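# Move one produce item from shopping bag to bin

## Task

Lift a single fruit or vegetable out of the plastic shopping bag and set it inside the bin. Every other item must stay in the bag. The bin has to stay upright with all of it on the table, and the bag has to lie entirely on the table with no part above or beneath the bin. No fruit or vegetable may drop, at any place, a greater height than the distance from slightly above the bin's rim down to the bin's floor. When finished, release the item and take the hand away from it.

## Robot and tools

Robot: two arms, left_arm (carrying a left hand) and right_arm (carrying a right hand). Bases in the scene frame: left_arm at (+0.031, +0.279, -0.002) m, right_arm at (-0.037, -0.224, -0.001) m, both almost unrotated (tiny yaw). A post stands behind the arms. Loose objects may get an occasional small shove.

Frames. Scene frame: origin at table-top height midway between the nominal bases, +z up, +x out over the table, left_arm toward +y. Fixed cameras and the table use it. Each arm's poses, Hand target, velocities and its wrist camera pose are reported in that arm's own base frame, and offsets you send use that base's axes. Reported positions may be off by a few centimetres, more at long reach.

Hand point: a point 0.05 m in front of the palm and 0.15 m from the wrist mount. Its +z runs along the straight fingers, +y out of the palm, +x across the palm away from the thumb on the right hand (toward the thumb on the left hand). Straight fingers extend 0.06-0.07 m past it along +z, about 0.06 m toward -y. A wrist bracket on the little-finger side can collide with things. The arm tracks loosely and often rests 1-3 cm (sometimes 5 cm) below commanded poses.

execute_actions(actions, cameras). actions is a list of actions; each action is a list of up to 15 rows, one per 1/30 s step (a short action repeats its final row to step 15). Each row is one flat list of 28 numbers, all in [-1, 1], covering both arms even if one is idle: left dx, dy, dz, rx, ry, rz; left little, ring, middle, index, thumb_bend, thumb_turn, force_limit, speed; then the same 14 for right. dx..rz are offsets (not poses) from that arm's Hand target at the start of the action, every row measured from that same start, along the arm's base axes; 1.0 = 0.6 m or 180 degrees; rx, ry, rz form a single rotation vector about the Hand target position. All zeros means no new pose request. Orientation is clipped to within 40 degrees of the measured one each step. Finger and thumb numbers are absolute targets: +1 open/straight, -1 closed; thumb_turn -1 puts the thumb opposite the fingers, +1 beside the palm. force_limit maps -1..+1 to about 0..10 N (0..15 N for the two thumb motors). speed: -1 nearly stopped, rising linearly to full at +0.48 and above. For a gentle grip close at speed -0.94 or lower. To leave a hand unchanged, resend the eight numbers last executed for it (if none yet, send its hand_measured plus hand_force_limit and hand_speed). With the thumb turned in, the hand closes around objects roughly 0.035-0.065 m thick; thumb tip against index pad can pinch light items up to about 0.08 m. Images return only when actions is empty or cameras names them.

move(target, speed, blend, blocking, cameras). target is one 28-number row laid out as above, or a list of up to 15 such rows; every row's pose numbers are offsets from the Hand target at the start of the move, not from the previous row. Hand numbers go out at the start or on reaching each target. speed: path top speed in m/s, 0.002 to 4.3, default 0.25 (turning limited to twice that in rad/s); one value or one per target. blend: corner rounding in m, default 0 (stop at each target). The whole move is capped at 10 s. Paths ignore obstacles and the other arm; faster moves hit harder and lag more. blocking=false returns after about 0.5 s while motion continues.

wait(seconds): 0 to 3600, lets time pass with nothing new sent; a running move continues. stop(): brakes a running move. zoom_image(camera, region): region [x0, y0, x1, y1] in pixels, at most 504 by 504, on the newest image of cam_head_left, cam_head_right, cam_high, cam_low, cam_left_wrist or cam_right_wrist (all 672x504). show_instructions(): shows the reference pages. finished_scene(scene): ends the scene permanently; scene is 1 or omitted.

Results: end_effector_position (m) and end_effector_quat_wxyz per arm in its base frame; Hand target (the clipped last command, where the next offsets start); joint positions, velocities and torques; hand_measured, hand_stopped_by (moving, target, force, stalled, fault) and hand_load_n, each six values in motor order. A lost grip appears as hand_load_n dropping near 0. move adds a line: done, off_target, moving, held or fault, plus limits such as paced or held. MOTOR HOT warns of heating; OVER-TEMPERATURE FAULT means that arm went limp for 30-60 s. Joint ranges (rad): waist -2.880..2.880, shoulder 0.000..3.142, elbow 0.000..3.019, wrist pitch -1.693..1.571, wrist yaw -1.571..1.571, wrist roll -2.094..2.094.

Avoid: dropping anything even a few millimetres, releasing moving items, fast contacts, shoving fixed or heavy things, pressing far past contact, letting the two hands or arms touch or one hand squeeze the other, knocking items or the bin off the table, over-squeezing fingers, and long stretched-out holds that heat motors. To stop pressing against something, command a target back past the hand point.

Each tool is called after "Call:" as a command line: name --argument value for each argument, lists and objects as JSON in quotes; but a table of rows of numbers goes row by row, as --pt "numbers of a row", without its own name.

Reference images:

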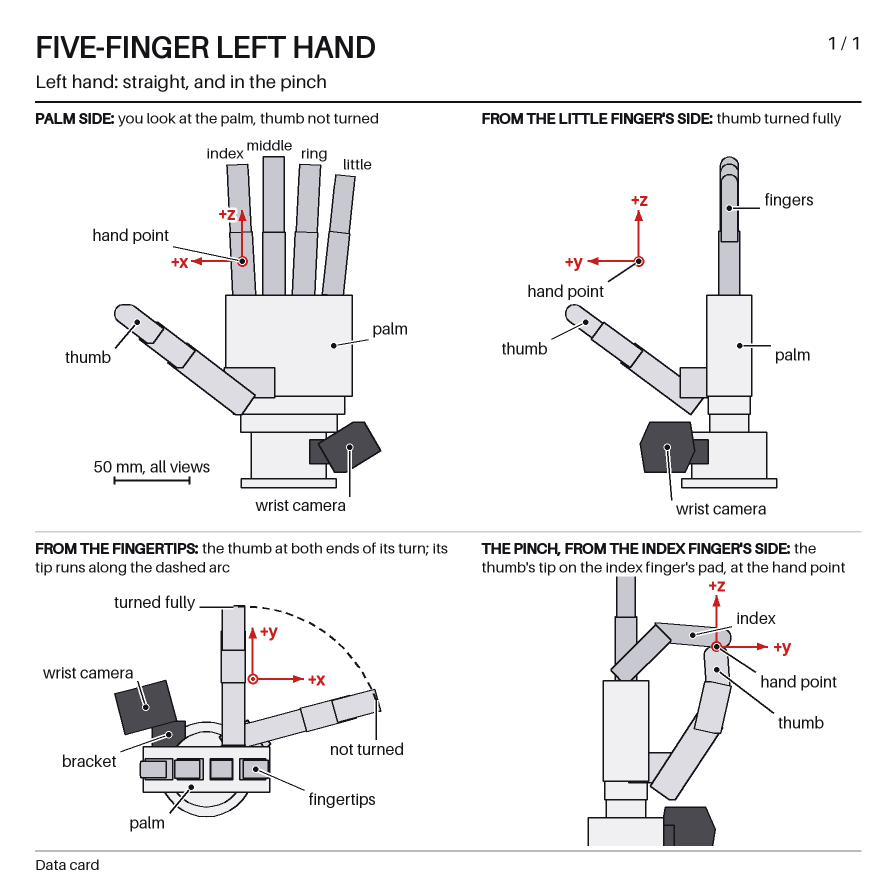

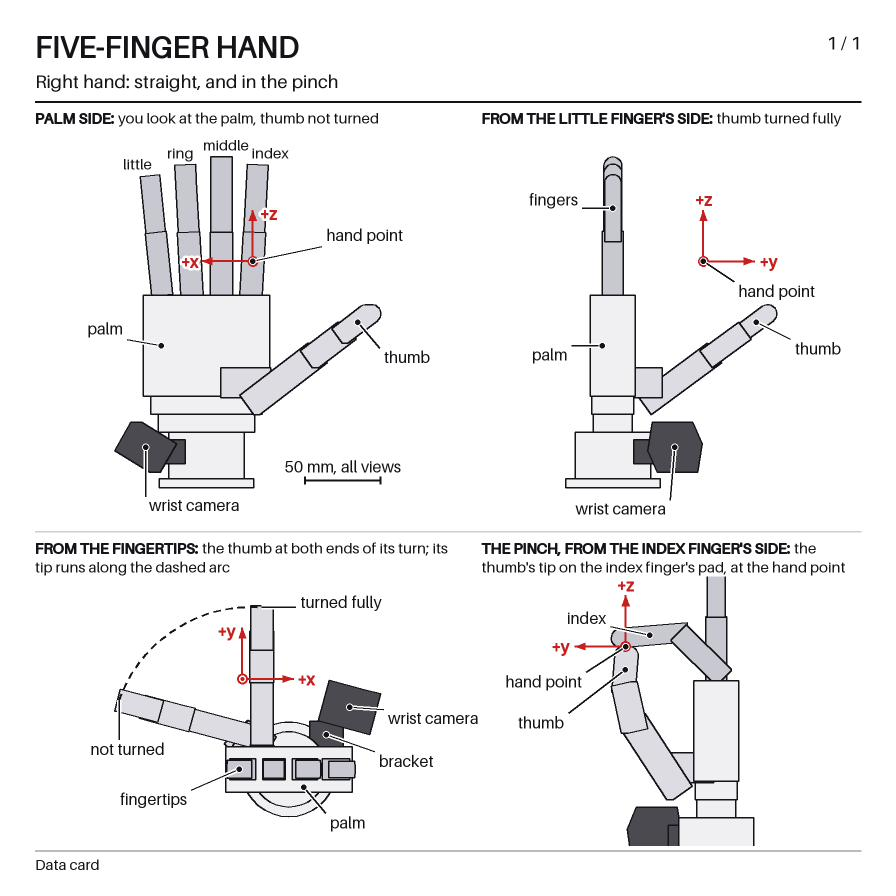

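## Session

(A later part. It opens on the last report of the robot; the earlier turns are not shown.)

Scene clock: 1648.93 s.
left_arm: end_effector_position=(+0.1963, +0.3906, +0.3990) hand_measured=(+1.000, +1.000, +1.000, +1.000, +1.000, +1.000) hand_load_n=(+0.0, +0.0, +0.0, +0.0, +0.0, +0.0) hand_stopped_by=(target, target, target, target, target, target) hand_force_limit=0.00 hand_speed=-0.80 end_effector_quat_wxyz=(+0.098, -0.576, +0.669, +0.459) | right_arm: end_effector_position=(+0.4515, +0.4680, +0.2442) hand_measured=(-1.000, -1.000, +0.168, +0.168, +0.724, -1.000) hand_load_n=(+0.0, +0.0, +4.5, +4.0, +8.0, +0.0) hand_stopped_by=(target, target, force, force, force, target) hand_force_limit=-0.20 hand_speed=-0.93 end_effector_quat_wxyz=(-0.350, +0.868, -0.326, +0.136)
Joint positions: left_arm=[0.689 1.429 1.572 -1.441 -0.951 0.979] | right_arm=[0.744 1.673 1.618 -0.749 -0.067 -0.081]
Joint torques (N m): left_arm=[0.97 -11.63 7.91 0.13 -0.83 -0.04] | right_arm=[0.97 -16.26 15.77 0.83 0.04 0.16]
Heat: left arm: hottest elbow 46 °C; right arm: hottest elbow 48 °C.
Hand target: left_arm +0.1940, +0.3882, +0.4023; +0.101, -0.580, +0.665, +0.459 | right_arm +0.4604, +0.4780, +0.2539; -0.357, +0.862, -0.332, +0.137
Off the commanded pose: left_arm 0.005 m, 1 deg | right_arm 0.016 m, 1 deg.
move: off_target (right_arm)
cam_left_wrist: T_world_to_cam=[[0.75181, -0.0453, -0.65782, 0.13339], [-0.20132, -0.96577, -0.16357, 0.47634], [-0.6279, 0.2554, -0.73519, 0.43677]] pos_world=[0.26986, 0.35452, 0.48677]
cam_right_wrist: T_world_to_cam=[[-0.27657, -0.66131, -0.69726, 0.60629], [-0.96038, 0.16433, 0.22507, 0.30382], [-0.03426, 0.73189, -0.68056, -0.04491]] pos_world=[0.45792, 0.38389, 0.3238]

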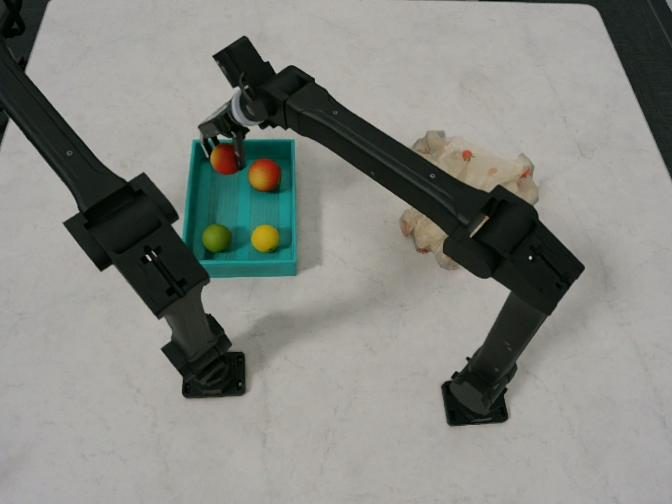

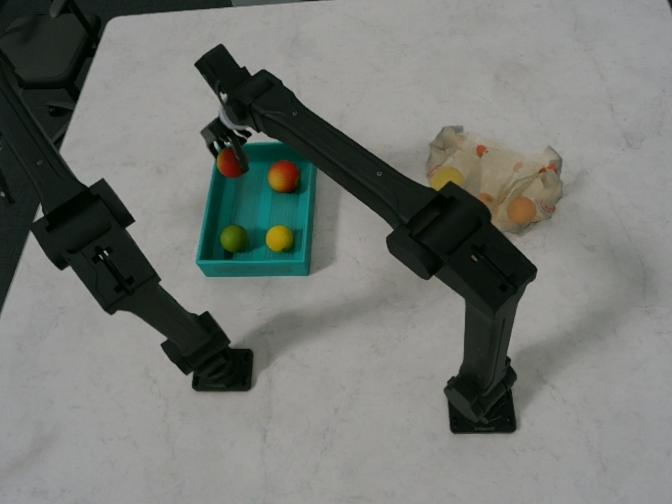

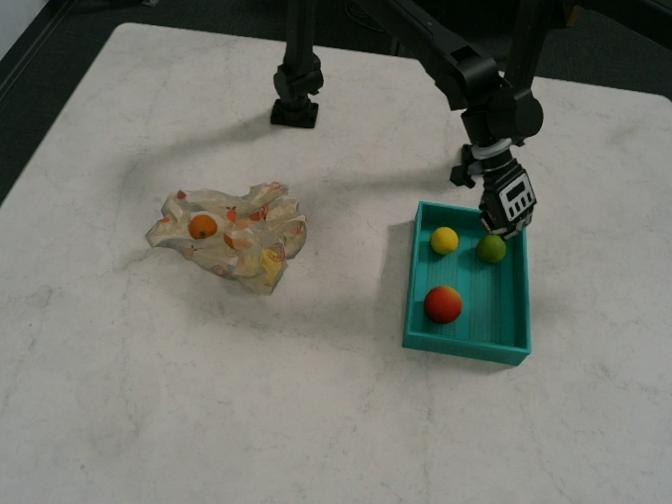

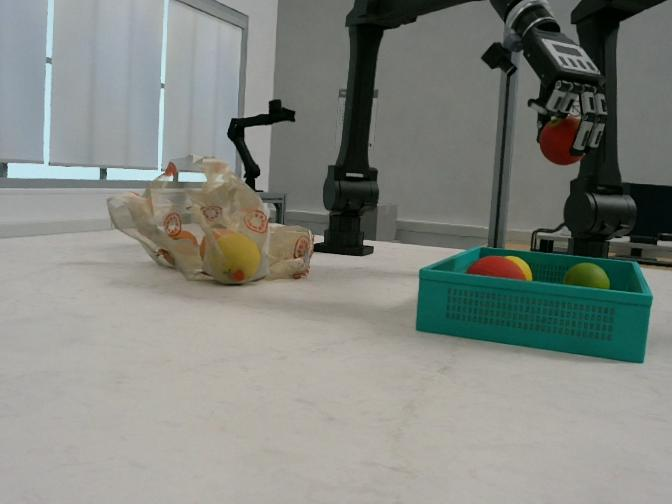

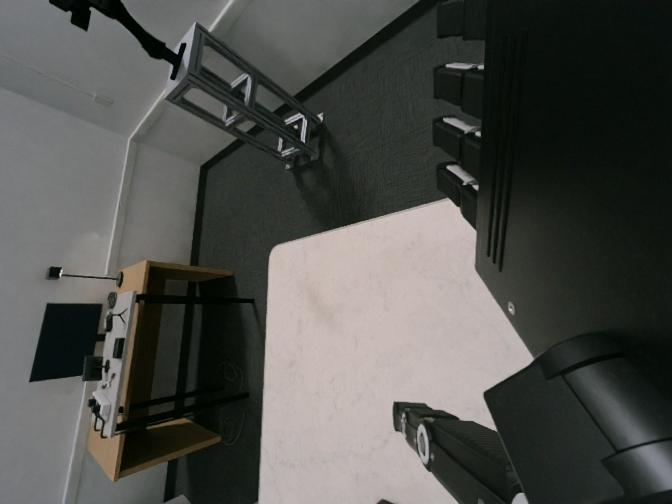

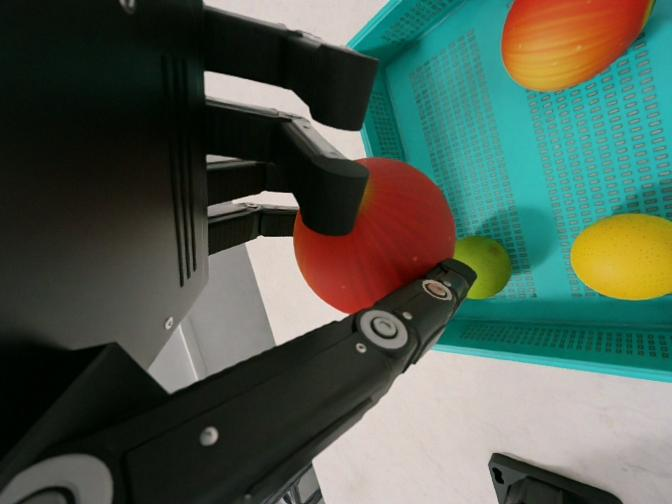

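Call:
move --target '[0,0,0,0,0,0,1,1,1,1,1,1,0,-0.8, 0.037,0.008,-0.22,0,0,0,-1,-1,-0.2,-0.2,-0.1,-1,-0.2,-0.93]' --speed 0.1 --cameras '["cam_right_wrist", "cam_low", "cam_high", "cam_head_left", "cam_head_right"]'

Call:
zoom_image --camera "cam_low" --region '[400, 120, 670, 370]'

Call:
zoom_image --camera "cam_head_left" --region '[170, 90, 330, 290]'

Scene clock: 1667.90 s.
left_arm: end_effector_position=(+0.1963, +0.3906, +0.3990) hand_measured=(+1.000, +1.000, +1.000, +1.000, +1.000, +1.000) hand_load_n=(+0.0, +0.0, +0.0, +0.0, +0.0, -0.5) hand_stopped_by=(target, target, target, target, target, target) hand_force_limit=0.00 hand_speed=-0.80 end_effector_quat_wxyz=(+0.098, -0.576, +0.669, +0.459) | right_arm: end_effector_position=(+0.4764, +0.4847, +0.1334) hand_measured=(-1.000, -1.000, +0.168, +0.168, +0.724, -1.000) hand_load_n=(+0.0, +0.0, +4.5, +3.5, +8.0, +0.5) hand_stopped_by=(target, target, force, force, force, target) hand_force_limit=-0.20 hand_speed=-0.93 end_effector_quat_wxyz=(-0.360, +0.863, -0.327, +0.139)
Joint positions: left_arm=[0.689 1.429 1.572 -1.441 -0.951 0.979] | right_arm=[0.735 1.792 1.472 -0.462 -0.075 -0.08]
Joint torques (N m): left_arm=[0.26 -11.52 8.09 0.16 -0.81 -0.08] | right_arm=[0.09 -18.37 11.29 1.62 -0.18 -0.03]
Heat: left arm: hottest elbow 46 °C; right arm: hottest elbow 51 °C.
Hand target: left_arm +0.1940, +0.3882, +0.4023; +0.101, -0.580, +0.665, +0.459 | right_arm +0.4824, +0.4828, +0.1218; -0.357, +0.862, -0.332, +0.137
Off the commanded pose: left_arm 0.005 m, 1 deg | right_arm 0.013 m, 1 deg.
move: off_target (right_arm)
cam_right_wrist: T_world_to_cam=[[-0.27071, -0.6465, -0.71327, 0.53914], [-0.96239, 0.164, 0.21661, 0.35207], [-0.02306, 0.74507, -0.66658, -0.1452]] pos_world=[0.48143, 0.399, 0.2115]
Images, in order (width x height): cam_head_left 672x504, cam_head_right 672x504, cam_high 672x504, cam_low 672x504, cam_right_wrist 672x504.

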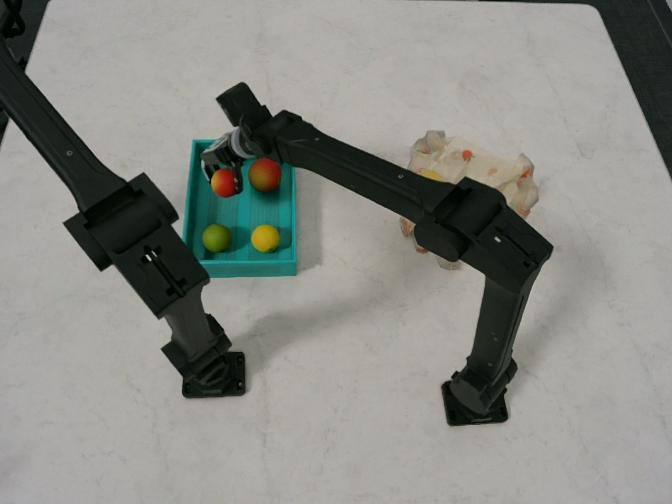

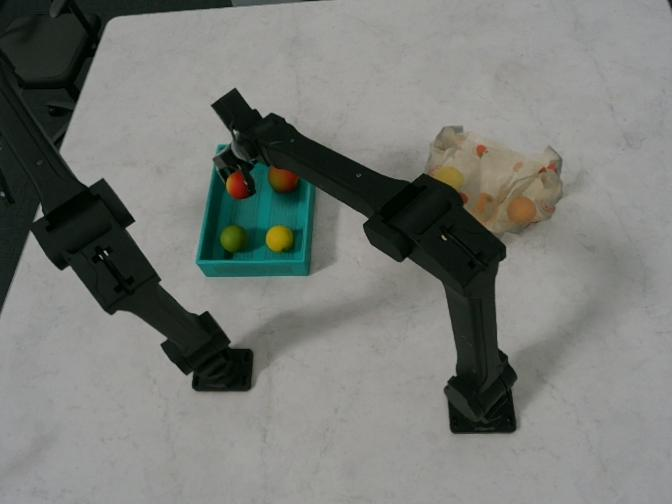

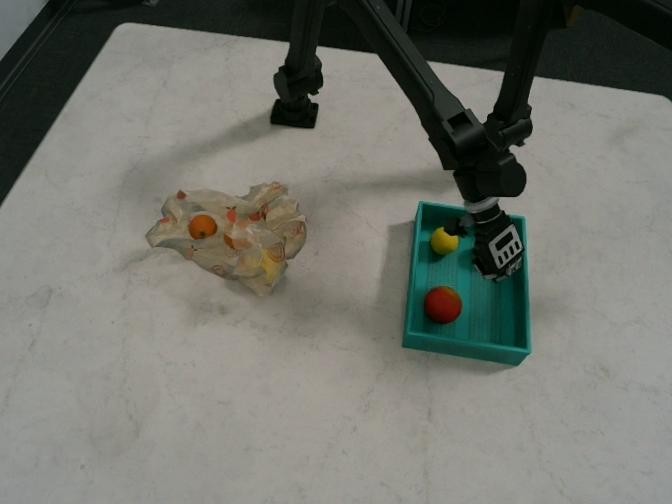

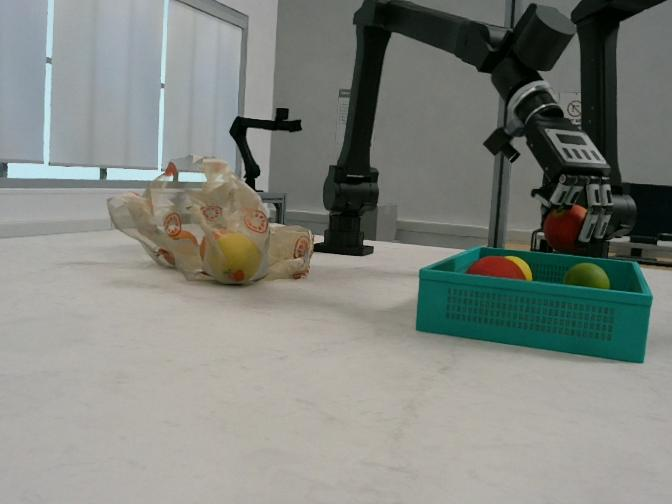

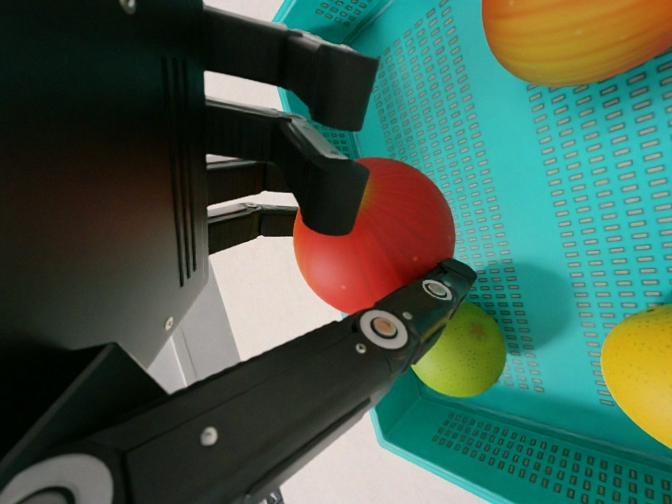

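Scaled by 1.867 from the camera's image (finer frame: 960x720).

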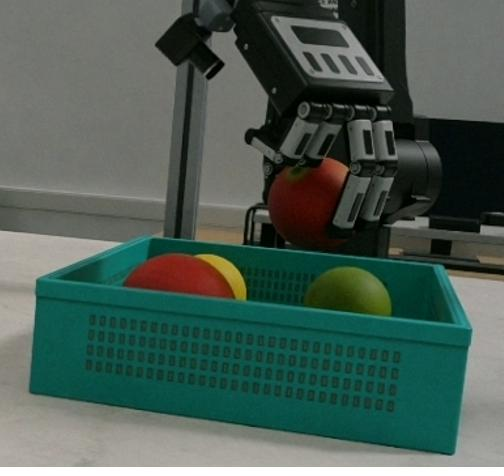

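Scaled by 2.520 from the camera's image (finer frame: 960x720).

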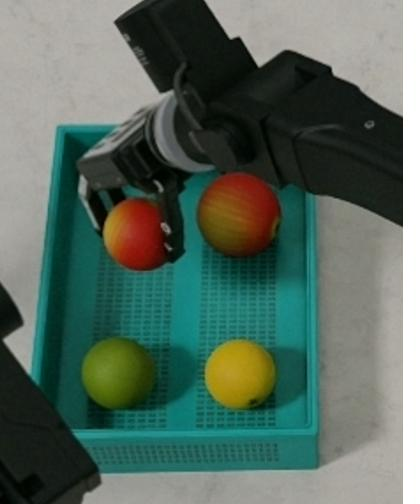

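Call:
move --target '[0,0,0,0,0,0,1,1,1,1,1,1,0,-0.8, -0.0167,0.0167,-0.1,0,0,0,-1,-1,-0.2,-0.2,-0.1,-1,-0.2,-0.93]' --speed 0.07 --cameras '["cam_right_wrist", "cam_low", "cam_high", "cam_head_left", "cam_head_right"]'

Call:
zoom_image --camera "cam_low" --region '[400, 120, 670, 370]'

Call:
zoom_image --camera "cam_head_left" --region '[170, 90, 330, 290]'

Call:
zoom_image --camera "cam_head_right" --region '[180, 90, 340, 290]'

Scene clock: 1695.93 s.
left_arm: end_effector_position=(+0.1963, +0.3906, +0.3990) hand_measured=(+1.000, +1.000, +1.000, +1.000, +1.000, +1.000) hand_load_n=(+0.0, +0.0, +0.0, +0.0, +0.0, +0.0) hand_stopped_by=(target, target, target, target, target, target) hand_force_limit=0.00 hand_speed=-0.80 end_effector_quat_wxyz=(+0.098, -0.576, +0.669, +0.459) | right_arm: end_effector_position=(+0.4768, +0.4869, +0.0769) hand_measured=(-1.000, -1.000, +0.168, +0.168, +0.724, -1.000) hand_load_n=(+0.0, +0.0, +4.5, +4.0, +8.0, +0.0) hand_stopped_by=(target, target, force, force, force, target) hand_force_limit=-0.20 hand_speed=-0.93 end_effector_quat_wxyz=(-0.361, +0.861, -0.327, +0.143)
Joint positions: left_arm=[0.689 1.429 1.572 -1.441 -0.951 0.979] | right_arm=[0.74 1.848 1.392 -0.319 -0.064 -0.078]
Joint torques (N m): left_arm=[0.79 -11.46 8.14 0.18 -0.82 -0.07] | right_arm=[1.61 -17.9 10.28 1.63 0.05 0.12]
Heat: left arm: hottest elbow 46 °C; right arm: hottest elbow 50 °C.
Hand target: left_arm +0.1940, +0.3882, +0.4023; +0.101, -0.580, +0.665, +0.459 | right_arm +0.4726, +0.4928, +0.0618; -0.357, +0.862, -0.332, +0.137
Off the commanded pose: left_arm 0.005 m, 1 deg | right_arm 0.017 m, 1 deg.
move: off_target (right_arm)
cam_right_wrist: T_world_to_cam=[[-0.26741, -0.64509, -0.71579, 0.49832], [-0.96349, 0.16855, 0.20804, 0.36332], [-0.01356, 0.74528, -0.66661, -0.18915]] pos_world=[0.48074, 0.4012, 0.15501]
Images, in order (width x height): cam_head_left 672x504, cam_head_right 672x504, cam_high 672x504, cam_low 672x504, cam_right_wrist 672x504.

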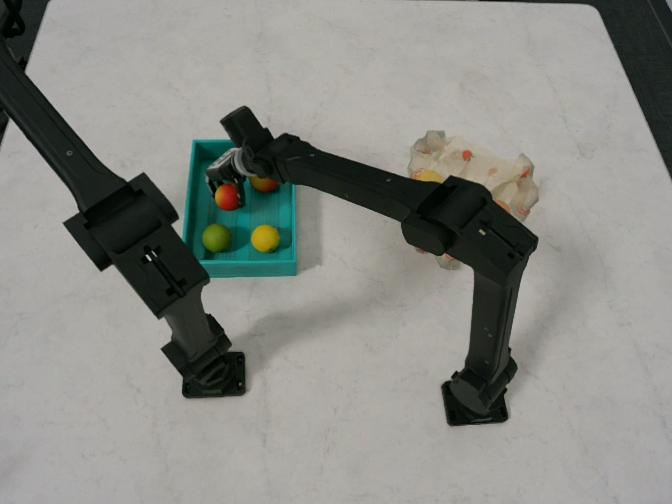

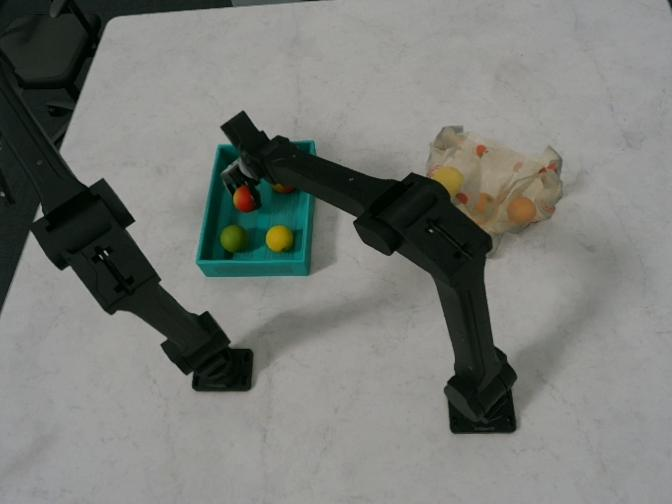

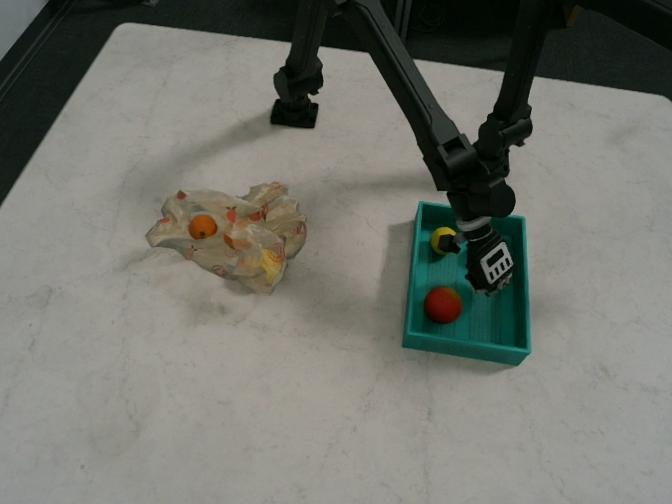

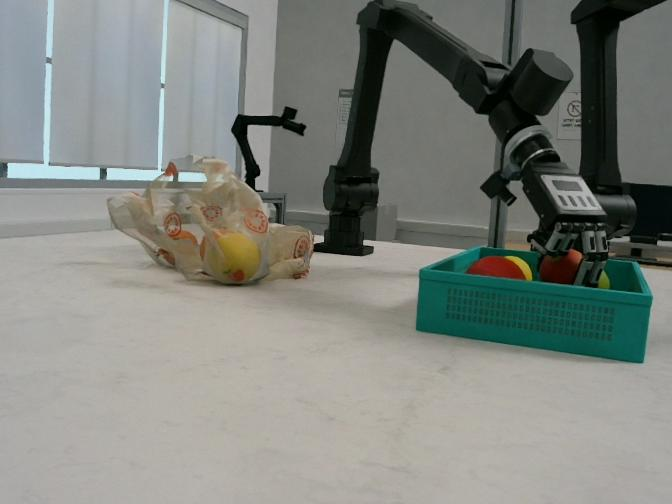

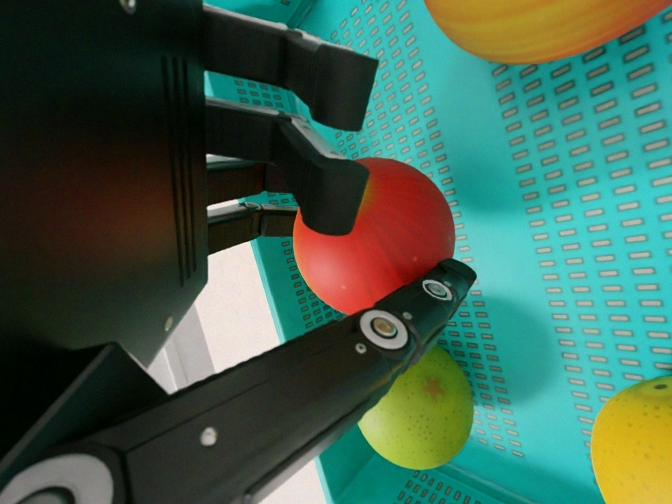

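Scaled by 1.867 from the camera's image (finer frame: 960x720).

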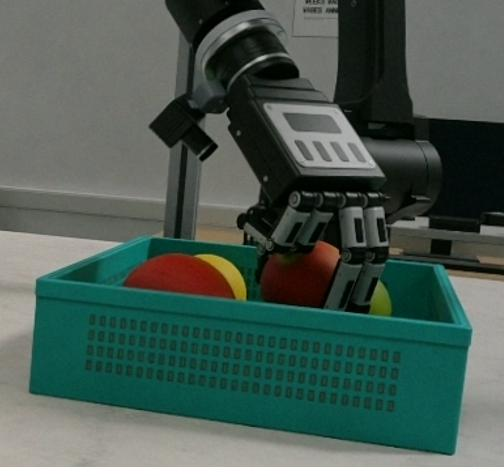

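Scaled by 2.520 from the camera's image (finer frame: 960x720).

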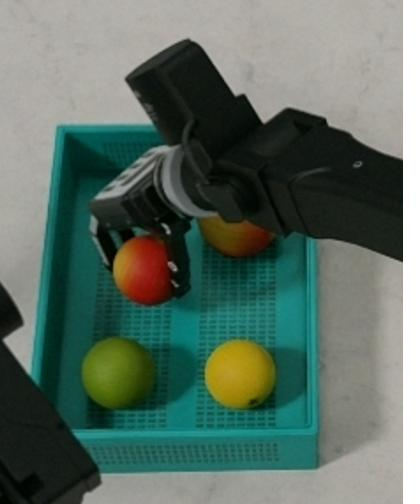

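Scaled by 2.520 from the camera's image (finer frame: 960x720).

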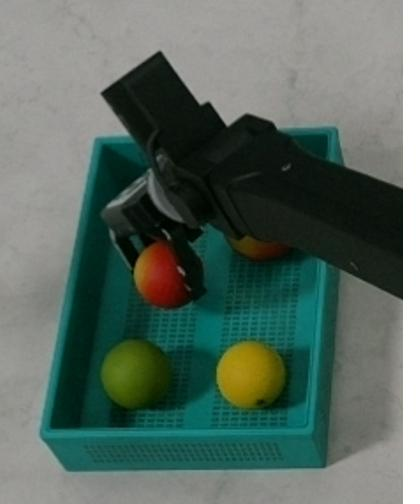

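Call:
move --target '[0,0,0,0,0,0,1,1,1,1,1,1,0,-0.8, 0,0,-0.033,0,0,0,-1,-1,-0.2,-0.2,-0.1,-1,-0.2,-0.93]' --speed 0.03 --cameras '["cam_right_wrist", "cam_low", "cam_head_left"]'

Call:
zoom_image --camera "cam_low" --region '[480, 220, 660, 370]'

Call:
zoom_image --camera "cam_head_left" --region '[180, 130, 310, 260]'

Scene clock: 1711.80 s.
left_arm: end_effector_position=(+0.1963, +0.3906, +0.3990) hand_measured=(+1.000, +1.000, +1.000, +1.000, +1.000, +1.000) hand_load_n=(+0.0, +0.0, +0.0, +0.0, +0.0, +0.0) hand_stopped_by=(target, target, target, target, target, target) hand_force_limit=0.00 hand_speed=-0.80 end_effector_quat_wxyz=(+0.098, -0.576, +0.669, +0.459) | right_arm: end_effector_position=(+0.4775, +0.4876, +0.0589) hand_measured=(-1.000, -1.000, +0.168, +0.168, +0.724, -1.000) hand_load_n=(+0.0, +0.0, +4.5, +4.0, +8.0, +0.0) hand_stopped_by=(target, target, force, force, force, target) hand_force_limit=-0.20 hand_speed=-0.93 end_effector_quat_wxyz=(-0.362, +0.861, -0.327, +0.144)
Joint positions: left_arm=[0.689 1.429 1.572 -1.441 -0.951 0.979] | right_arm=[0.74 1.871 1.372 -0.273 -0.064 -0.078]
Joint torques (N m): left_arm=[-0.15 -11.46 7.97 0.18 -0.79 -0.07] | right_arm=[1.55 -18.26 10.07 1.62 0.05 0.13]
Heat: left arm: hottest elbow 46 °C; right arm: hottest elbow 47 °C.
Hand target: left_arm +0.1940, +0.3882, +0.4023; +0.101, -0.580, +0.665, +0.459 | right_arm +0.4725, +0.4928, +0.0421; -0.357, +0.862, -0.332, +0.137
Off the commanded pose: left_arm 0.005 m, 1 deg | right_arm 0.018 m, 1 deg.
move: off_target (right_arm)
cam_right_wrist: T_world_to_cam=[[-0.26597, -0.64382, -0.71747, 0.4848], [-0.9639, 0.16815, 0.20644, 0.36817], [-0.01226, 0.74647, -0.6653, -0.20293]] pos_world=[0.48134, 0.4017, 0.13681]
Images, in order (width x height): cam_head_left 672x504, cam_low 672x504, cam_right_wrist 672x504.

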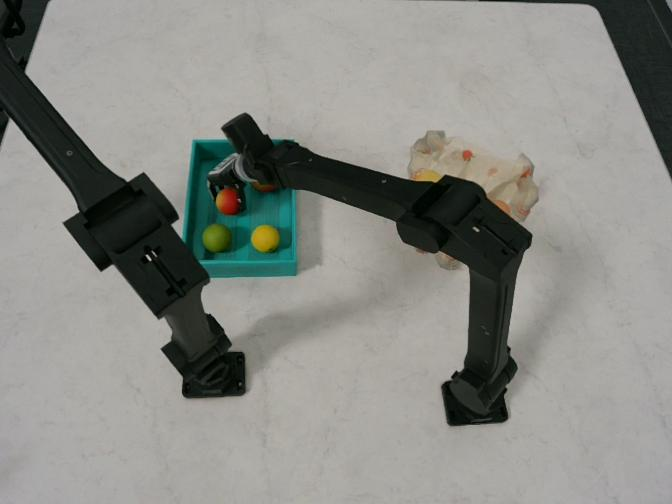

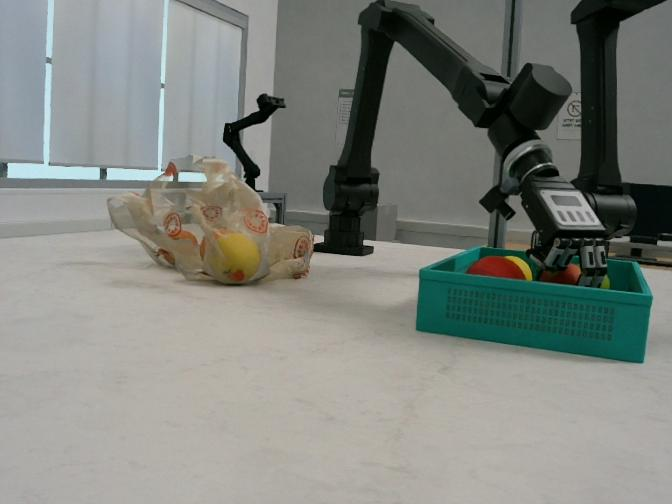

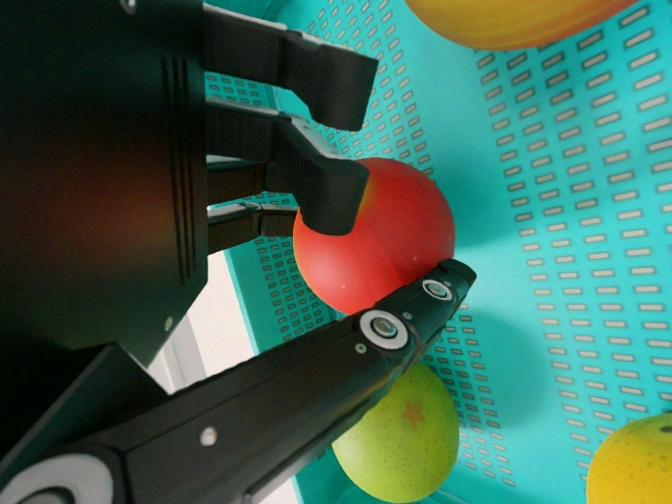

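Scaled by 2.800 from the camera's image (finer frame: 960x720).

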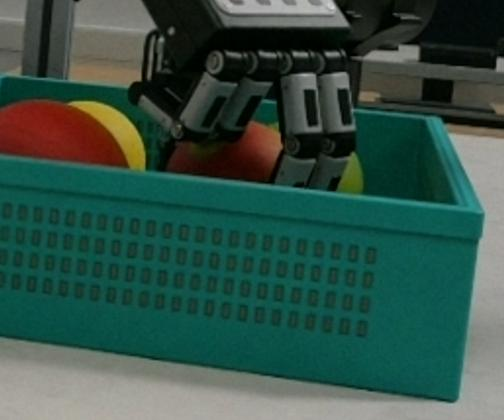

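Scaled by 3.877 from the camera's image (finer frame: 960x720).

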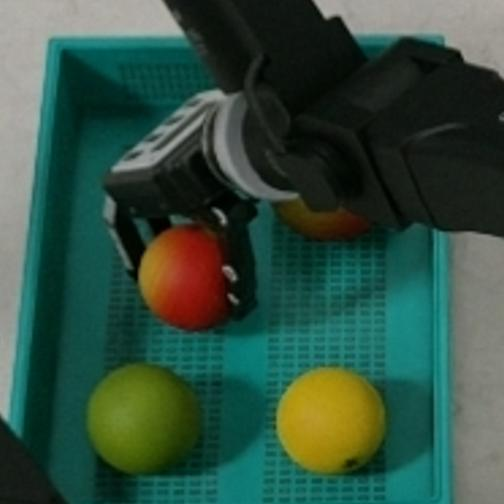

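Call:
move --target '[0,0,0,0,0,0,1,1,1,1,1,1,0,-0.8, 0,0,-0.01,0,0,0,-1,-1,-0.2,-0.2,-0.1,-1,-0.2,-0.93]' --speed 0.03 --cameras '["cam_low", "cam_right_wrist"]'

Call:
zoom_image --camera "cam_low" --region '[520, 230, 620, 310]'

Scene clock: 1731.67 s.
left_arm: end_effector_position=(+0.1963, +0.3906, +0.3990) hand_measured=(+1.000, +1.000, +1.000, +1.000, +1.000, +1.000) hand_load_n=(+0.0, +0.5, +0.0, +0.0, +0.0, +0.0) hand_stopped_by=(target, target, target, target, target, target) hand_force_limit=0.00 hand_speed=-0.80 end_effector_quat_wxyz=(+0.098, -0.576, +0.669, +0.459) | right_arm: end_effector_position=(+0.4778, +0.4878, +0.0540) hand_measured=(-1.000, -1.000, +0.168, +0.168, +0.724, -1.000) hand_load_n=(+0.0, +0.0, +4.5, +4.0, +8.0, +0.5) hand_stopped_by=(target, target, force, force, force, target) hand_force_limit=-0.20 hand_speed=-0.93 end_effector_quat_wxyz=(-0.363, +0.861, -0.327, +0.144)
Joint positions: left_arm=[0.689 1.429 1.572 -1.441 -0.951 0.979] | right_arm=[0.74 1.878 1.367 -0.26 -0.064 -0.078]
Joint torques (N m): left_arm=[0.44 -11.52 8.01 0.18 -0.86 -0.02] | right_arm=[1.61 -17.67 10.02 1.65 0.05 0.12]
Heat: left arm: hottest elbow 46 °C; right arm: hottest elbow 48 °C.
Hand target: left_arm +0.1940, +0.3882, +0.4023; +0.101, -0.580, +0.665, +0.459 | right_arm +0.4725, +0.4927, +0.0359; -0.357, +0.862, -0.332, +0.137
Off the commanded pose: left_arm 0.005 m, 1 deg | right_arm 0.019 m, 1 deg.
move: off_target (right_arm)
cam_right_wrist: T_world_to_cam=[[-0.26519, -0.64304, -0.71846, 0.48083], [-0.96413, 0.16798, 0.20551, 0.36967], [-0.01146, 0.74718, -0.66452, -0.20718]] pos_world=[0.48154, 0.4019, 0.13181]

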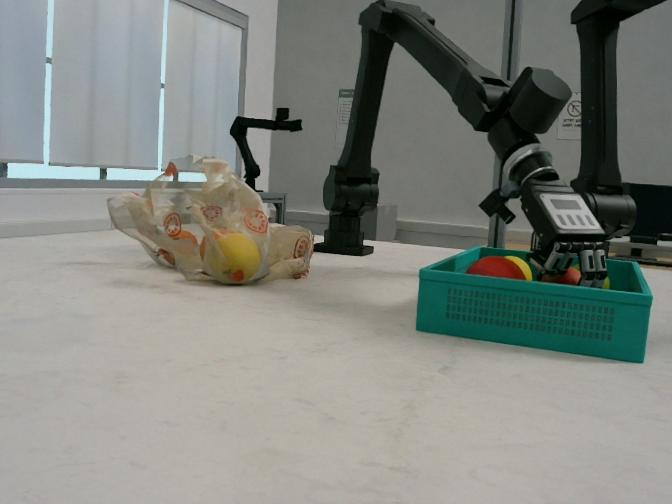

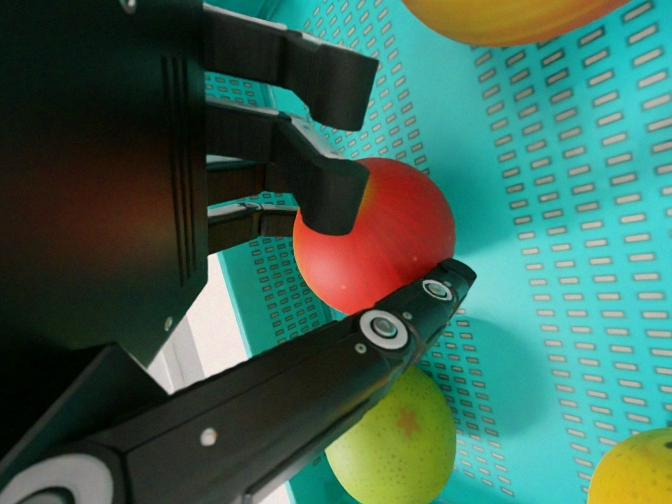

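Scaled by 5.040 from the camera's image (finer frame: 960x720).

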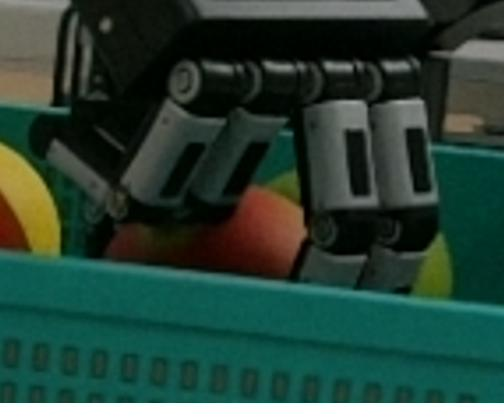

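Call:
move --target '[0,0,0,0,0,0,1,1,1,1,1,1,0,-0.8, 0,0,-0.008,0,0,0,-1,-1,-0.2,-0.2,-0.1,-1,-0.2,-0.93]' --speed 0.03 --cameras '["cam_low", "cam_right_wrist", "cam_head_left"]'

Call:
zoom_image --camera "cam_low" --region '[520, 230, 620, 310]'

Scene clock: 1745.63 s.
left_arm: end_effector_position=(+0.1963, +0.3906, +0.3990) hand_measured=(+1.000, +1.000, +1.000, +1.000, +1.000, +1.000) hand_load_n=(+0.0, +0.0, +0.0, +0.0, +0.0, +0.0) hand_stopped_by=(target, target, target, target, target, target) hand_force_limit=0.00 hand_speed=-0.80 end_effector_quat_wxyz=(+0.098, -0.576, +0.669, +0.459) | right_arm: end_effector_position=(+0.4784, +0.4885, +0.0510) hand_measured=(-1.000, -1.000, +0.168, +0.168, +0.724, -1.000) hand_load_n=(+0.0, +0.0, +4.5, +4.0, +8.0, +0.0) hand_stopped_by=(target, target, force, force, force, target) hand_force_limit=-0.20 hand_speed=-0.93 end_effector_quat_wxyz=(-0.365, +0.860, -0.327, +0.145)
Joint positions: left_arm=[0.689 1.429 1.572 -1.441 -0.951 0.979] | right_arm=[0.74 1.882 1.363 -0.247 -0.064 -0.077]
Joint torques (N m): left_arm=[0.44 -12.04 7.87 0.13 -0.84 -0.03] | right_arm=[1.61 -17.67 9.89 1.59 0.05 0.14]
Heat: left arm: hottest elbow 46 °C; right arm: hottest elbow 47 °C.
Hand target: left_arm +0.1940, +0.3882, +0.4023; +0.101, -0.580, +0.665, +0.459 | right_arm +0.4725, +0.4927, +0.0311; -0.357, +0.862, -0.332, +0.137
Off the commanded pose: left_arm 0.005 m, 1 deg | right_arm 0.021 m, 1 deg.
move: off_target (right_arm)
cam_right_wrist: T_world_to_cam=[[-0.26328, -0.64082, -0.72113, 0.47744], [-0.96467, 0.16762, 0.20324, 0.37134], [-0.00936, 0.74917, -0.66231, -0.21169]] pos_world=[0.48194, 0.4023, 0.12861]
Images, in order (width x height): cam_head_left 672x504, cam_low 672x504, cam_right_wrist 672x504.

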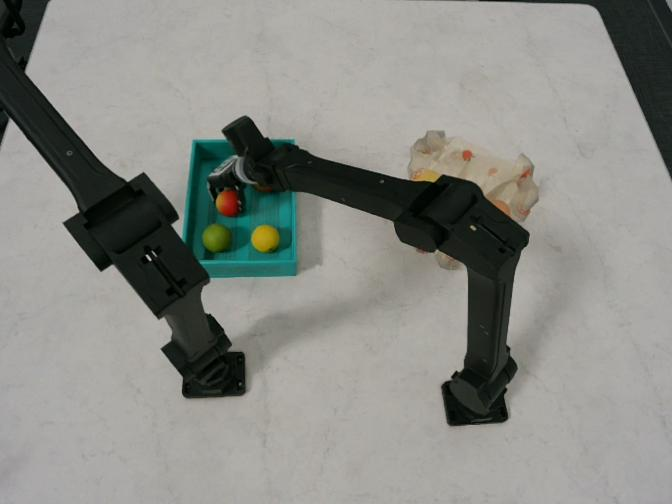

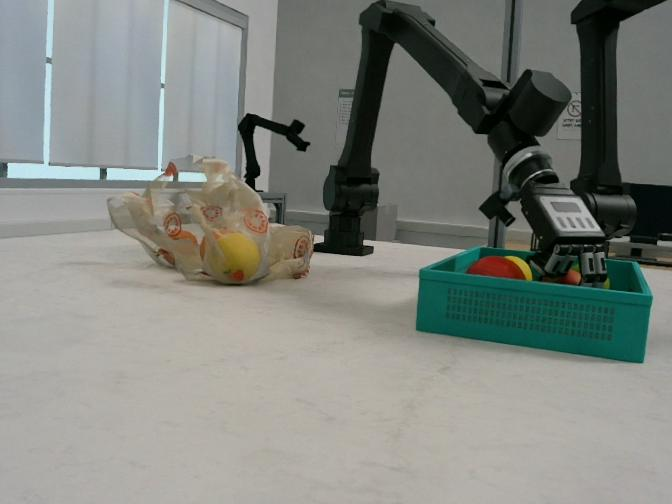

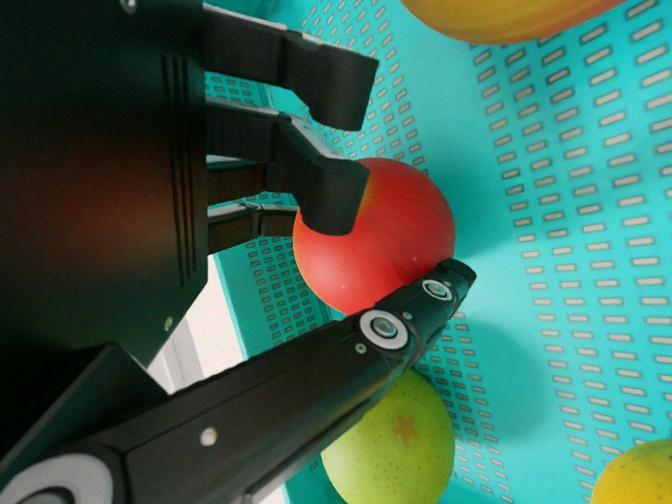

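Scaled by 5.040 from the camera's image (finer frame: 960x720).

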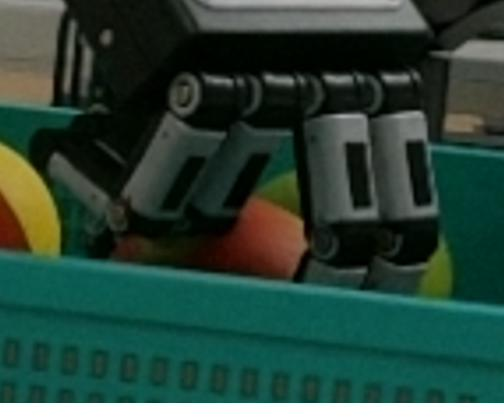

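Call:
move --target '[0,0,0,0,0,0,1,1,1,1,1,1,0,-0.8, 0,0,-0.008,0,0,0,-1,-1,-0.2,-0.2,-0.1,-1,-0.2,-0.93]' --speed 0.03 --cameras '["cam_low", "cam_right_wrist"]'

Call:
zoom_image --camera "cam_low" --region '[520, 230, 620, 310]'

Scene clock: 1756.03 s.
left_arm: end_effector_position=(+0.1963, +0.3906, +0.3990) hand_measured=(+1.000, +1.000, +1.000, +1.000, +1.000, +1.000) hand_load_n=(+0.0, +0.0, +0.0, +0.0, +0.0, +0.0) hand_stopped_by=(target, target, target, target, target, target) hand_force_limit=0.00 hand_speed=-0.80 end_effector_quat_wxyz=(+0.098, -0.576, +0.669, +0.459) | right_arm: end_effector_position=(+0.4797, +0.4897, +0.0507) hand_measured=(-1.000, -1.000, +0.168, +0.168, +0.724, -1.000) hand_load_n=(+0.0, +0.0, +4.5, +4.0, +8.0, +0.5) hand_stopped_by=(target, target, force, force, force, target) hand_force_limit=-0.20 hand_speed=-0.93 end_effector_quat_wxyz=(-0.368, +0.858, -0.326, +0.147)
Joint positions: left_arm=[0.689 1.429 1.572 -1.441 -0.951 0.979] | right_arm=[0.74 1.884 1.362 -0.236 -0.064 -0.077]
Joint torques (N m): left_arm=[0.15 -11.58 7.92 0.12 -0.83 -0.06] | right_arm=[1.67 -17.26 9.58 1.59 0.05 0.11]
Heat: left arm: hottest elbow 46 °C; right arm: hottest elbow 46 °C.
Hand target: left_arm +0.1940, +0.3882, +0.4023; +0.101, -0.580, +0.665, +0.459 | right_arm +0.4724, +0.4927, +0.0263; -0.357, +0.862, -0.332, +0.137
Off the commanded pose: left_arm 0.005 m, 1 deg | right_arm 0.026 m, 2 deg.
move: off_target (right_arm)
cam_right_wrist: T_world_to_cam=[[-0.25949, -0.63689, -0.72597, 0.4748], [-0.96573, 0.1668, 0.19886, 0.37355], [-0.00556, 0.75269, -0.65835, -0.21658]] pos_world=[0.48275, 0.4031, 0.12782]

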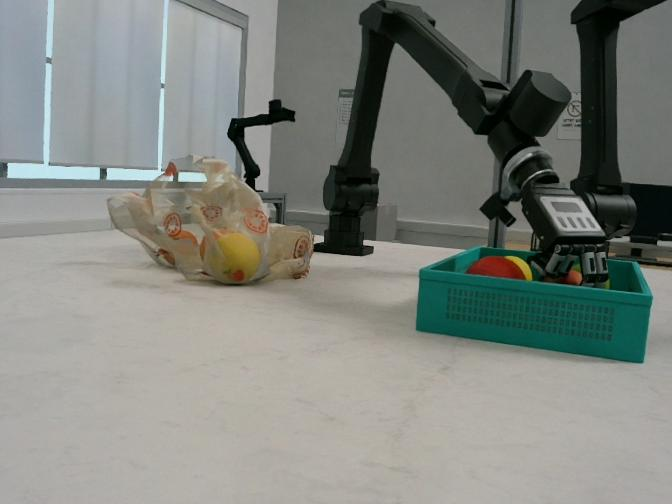

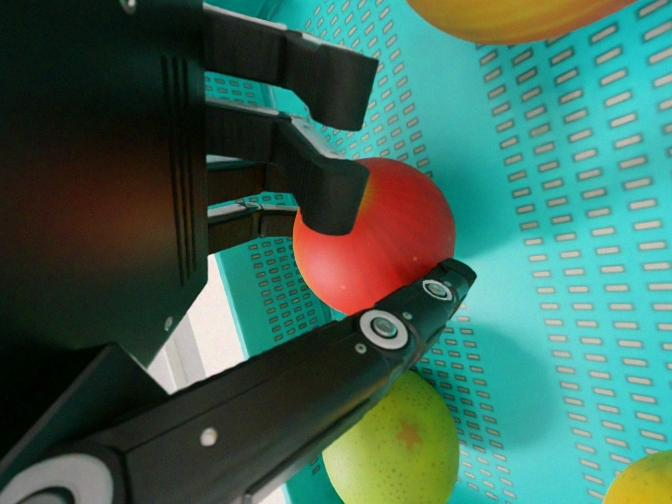

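Scaled by 5.040 from the camera's image (finer frame: 960x720).

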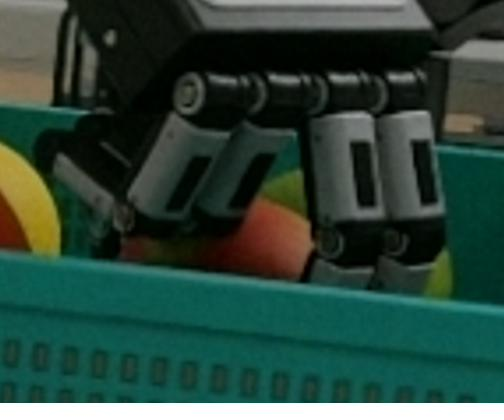

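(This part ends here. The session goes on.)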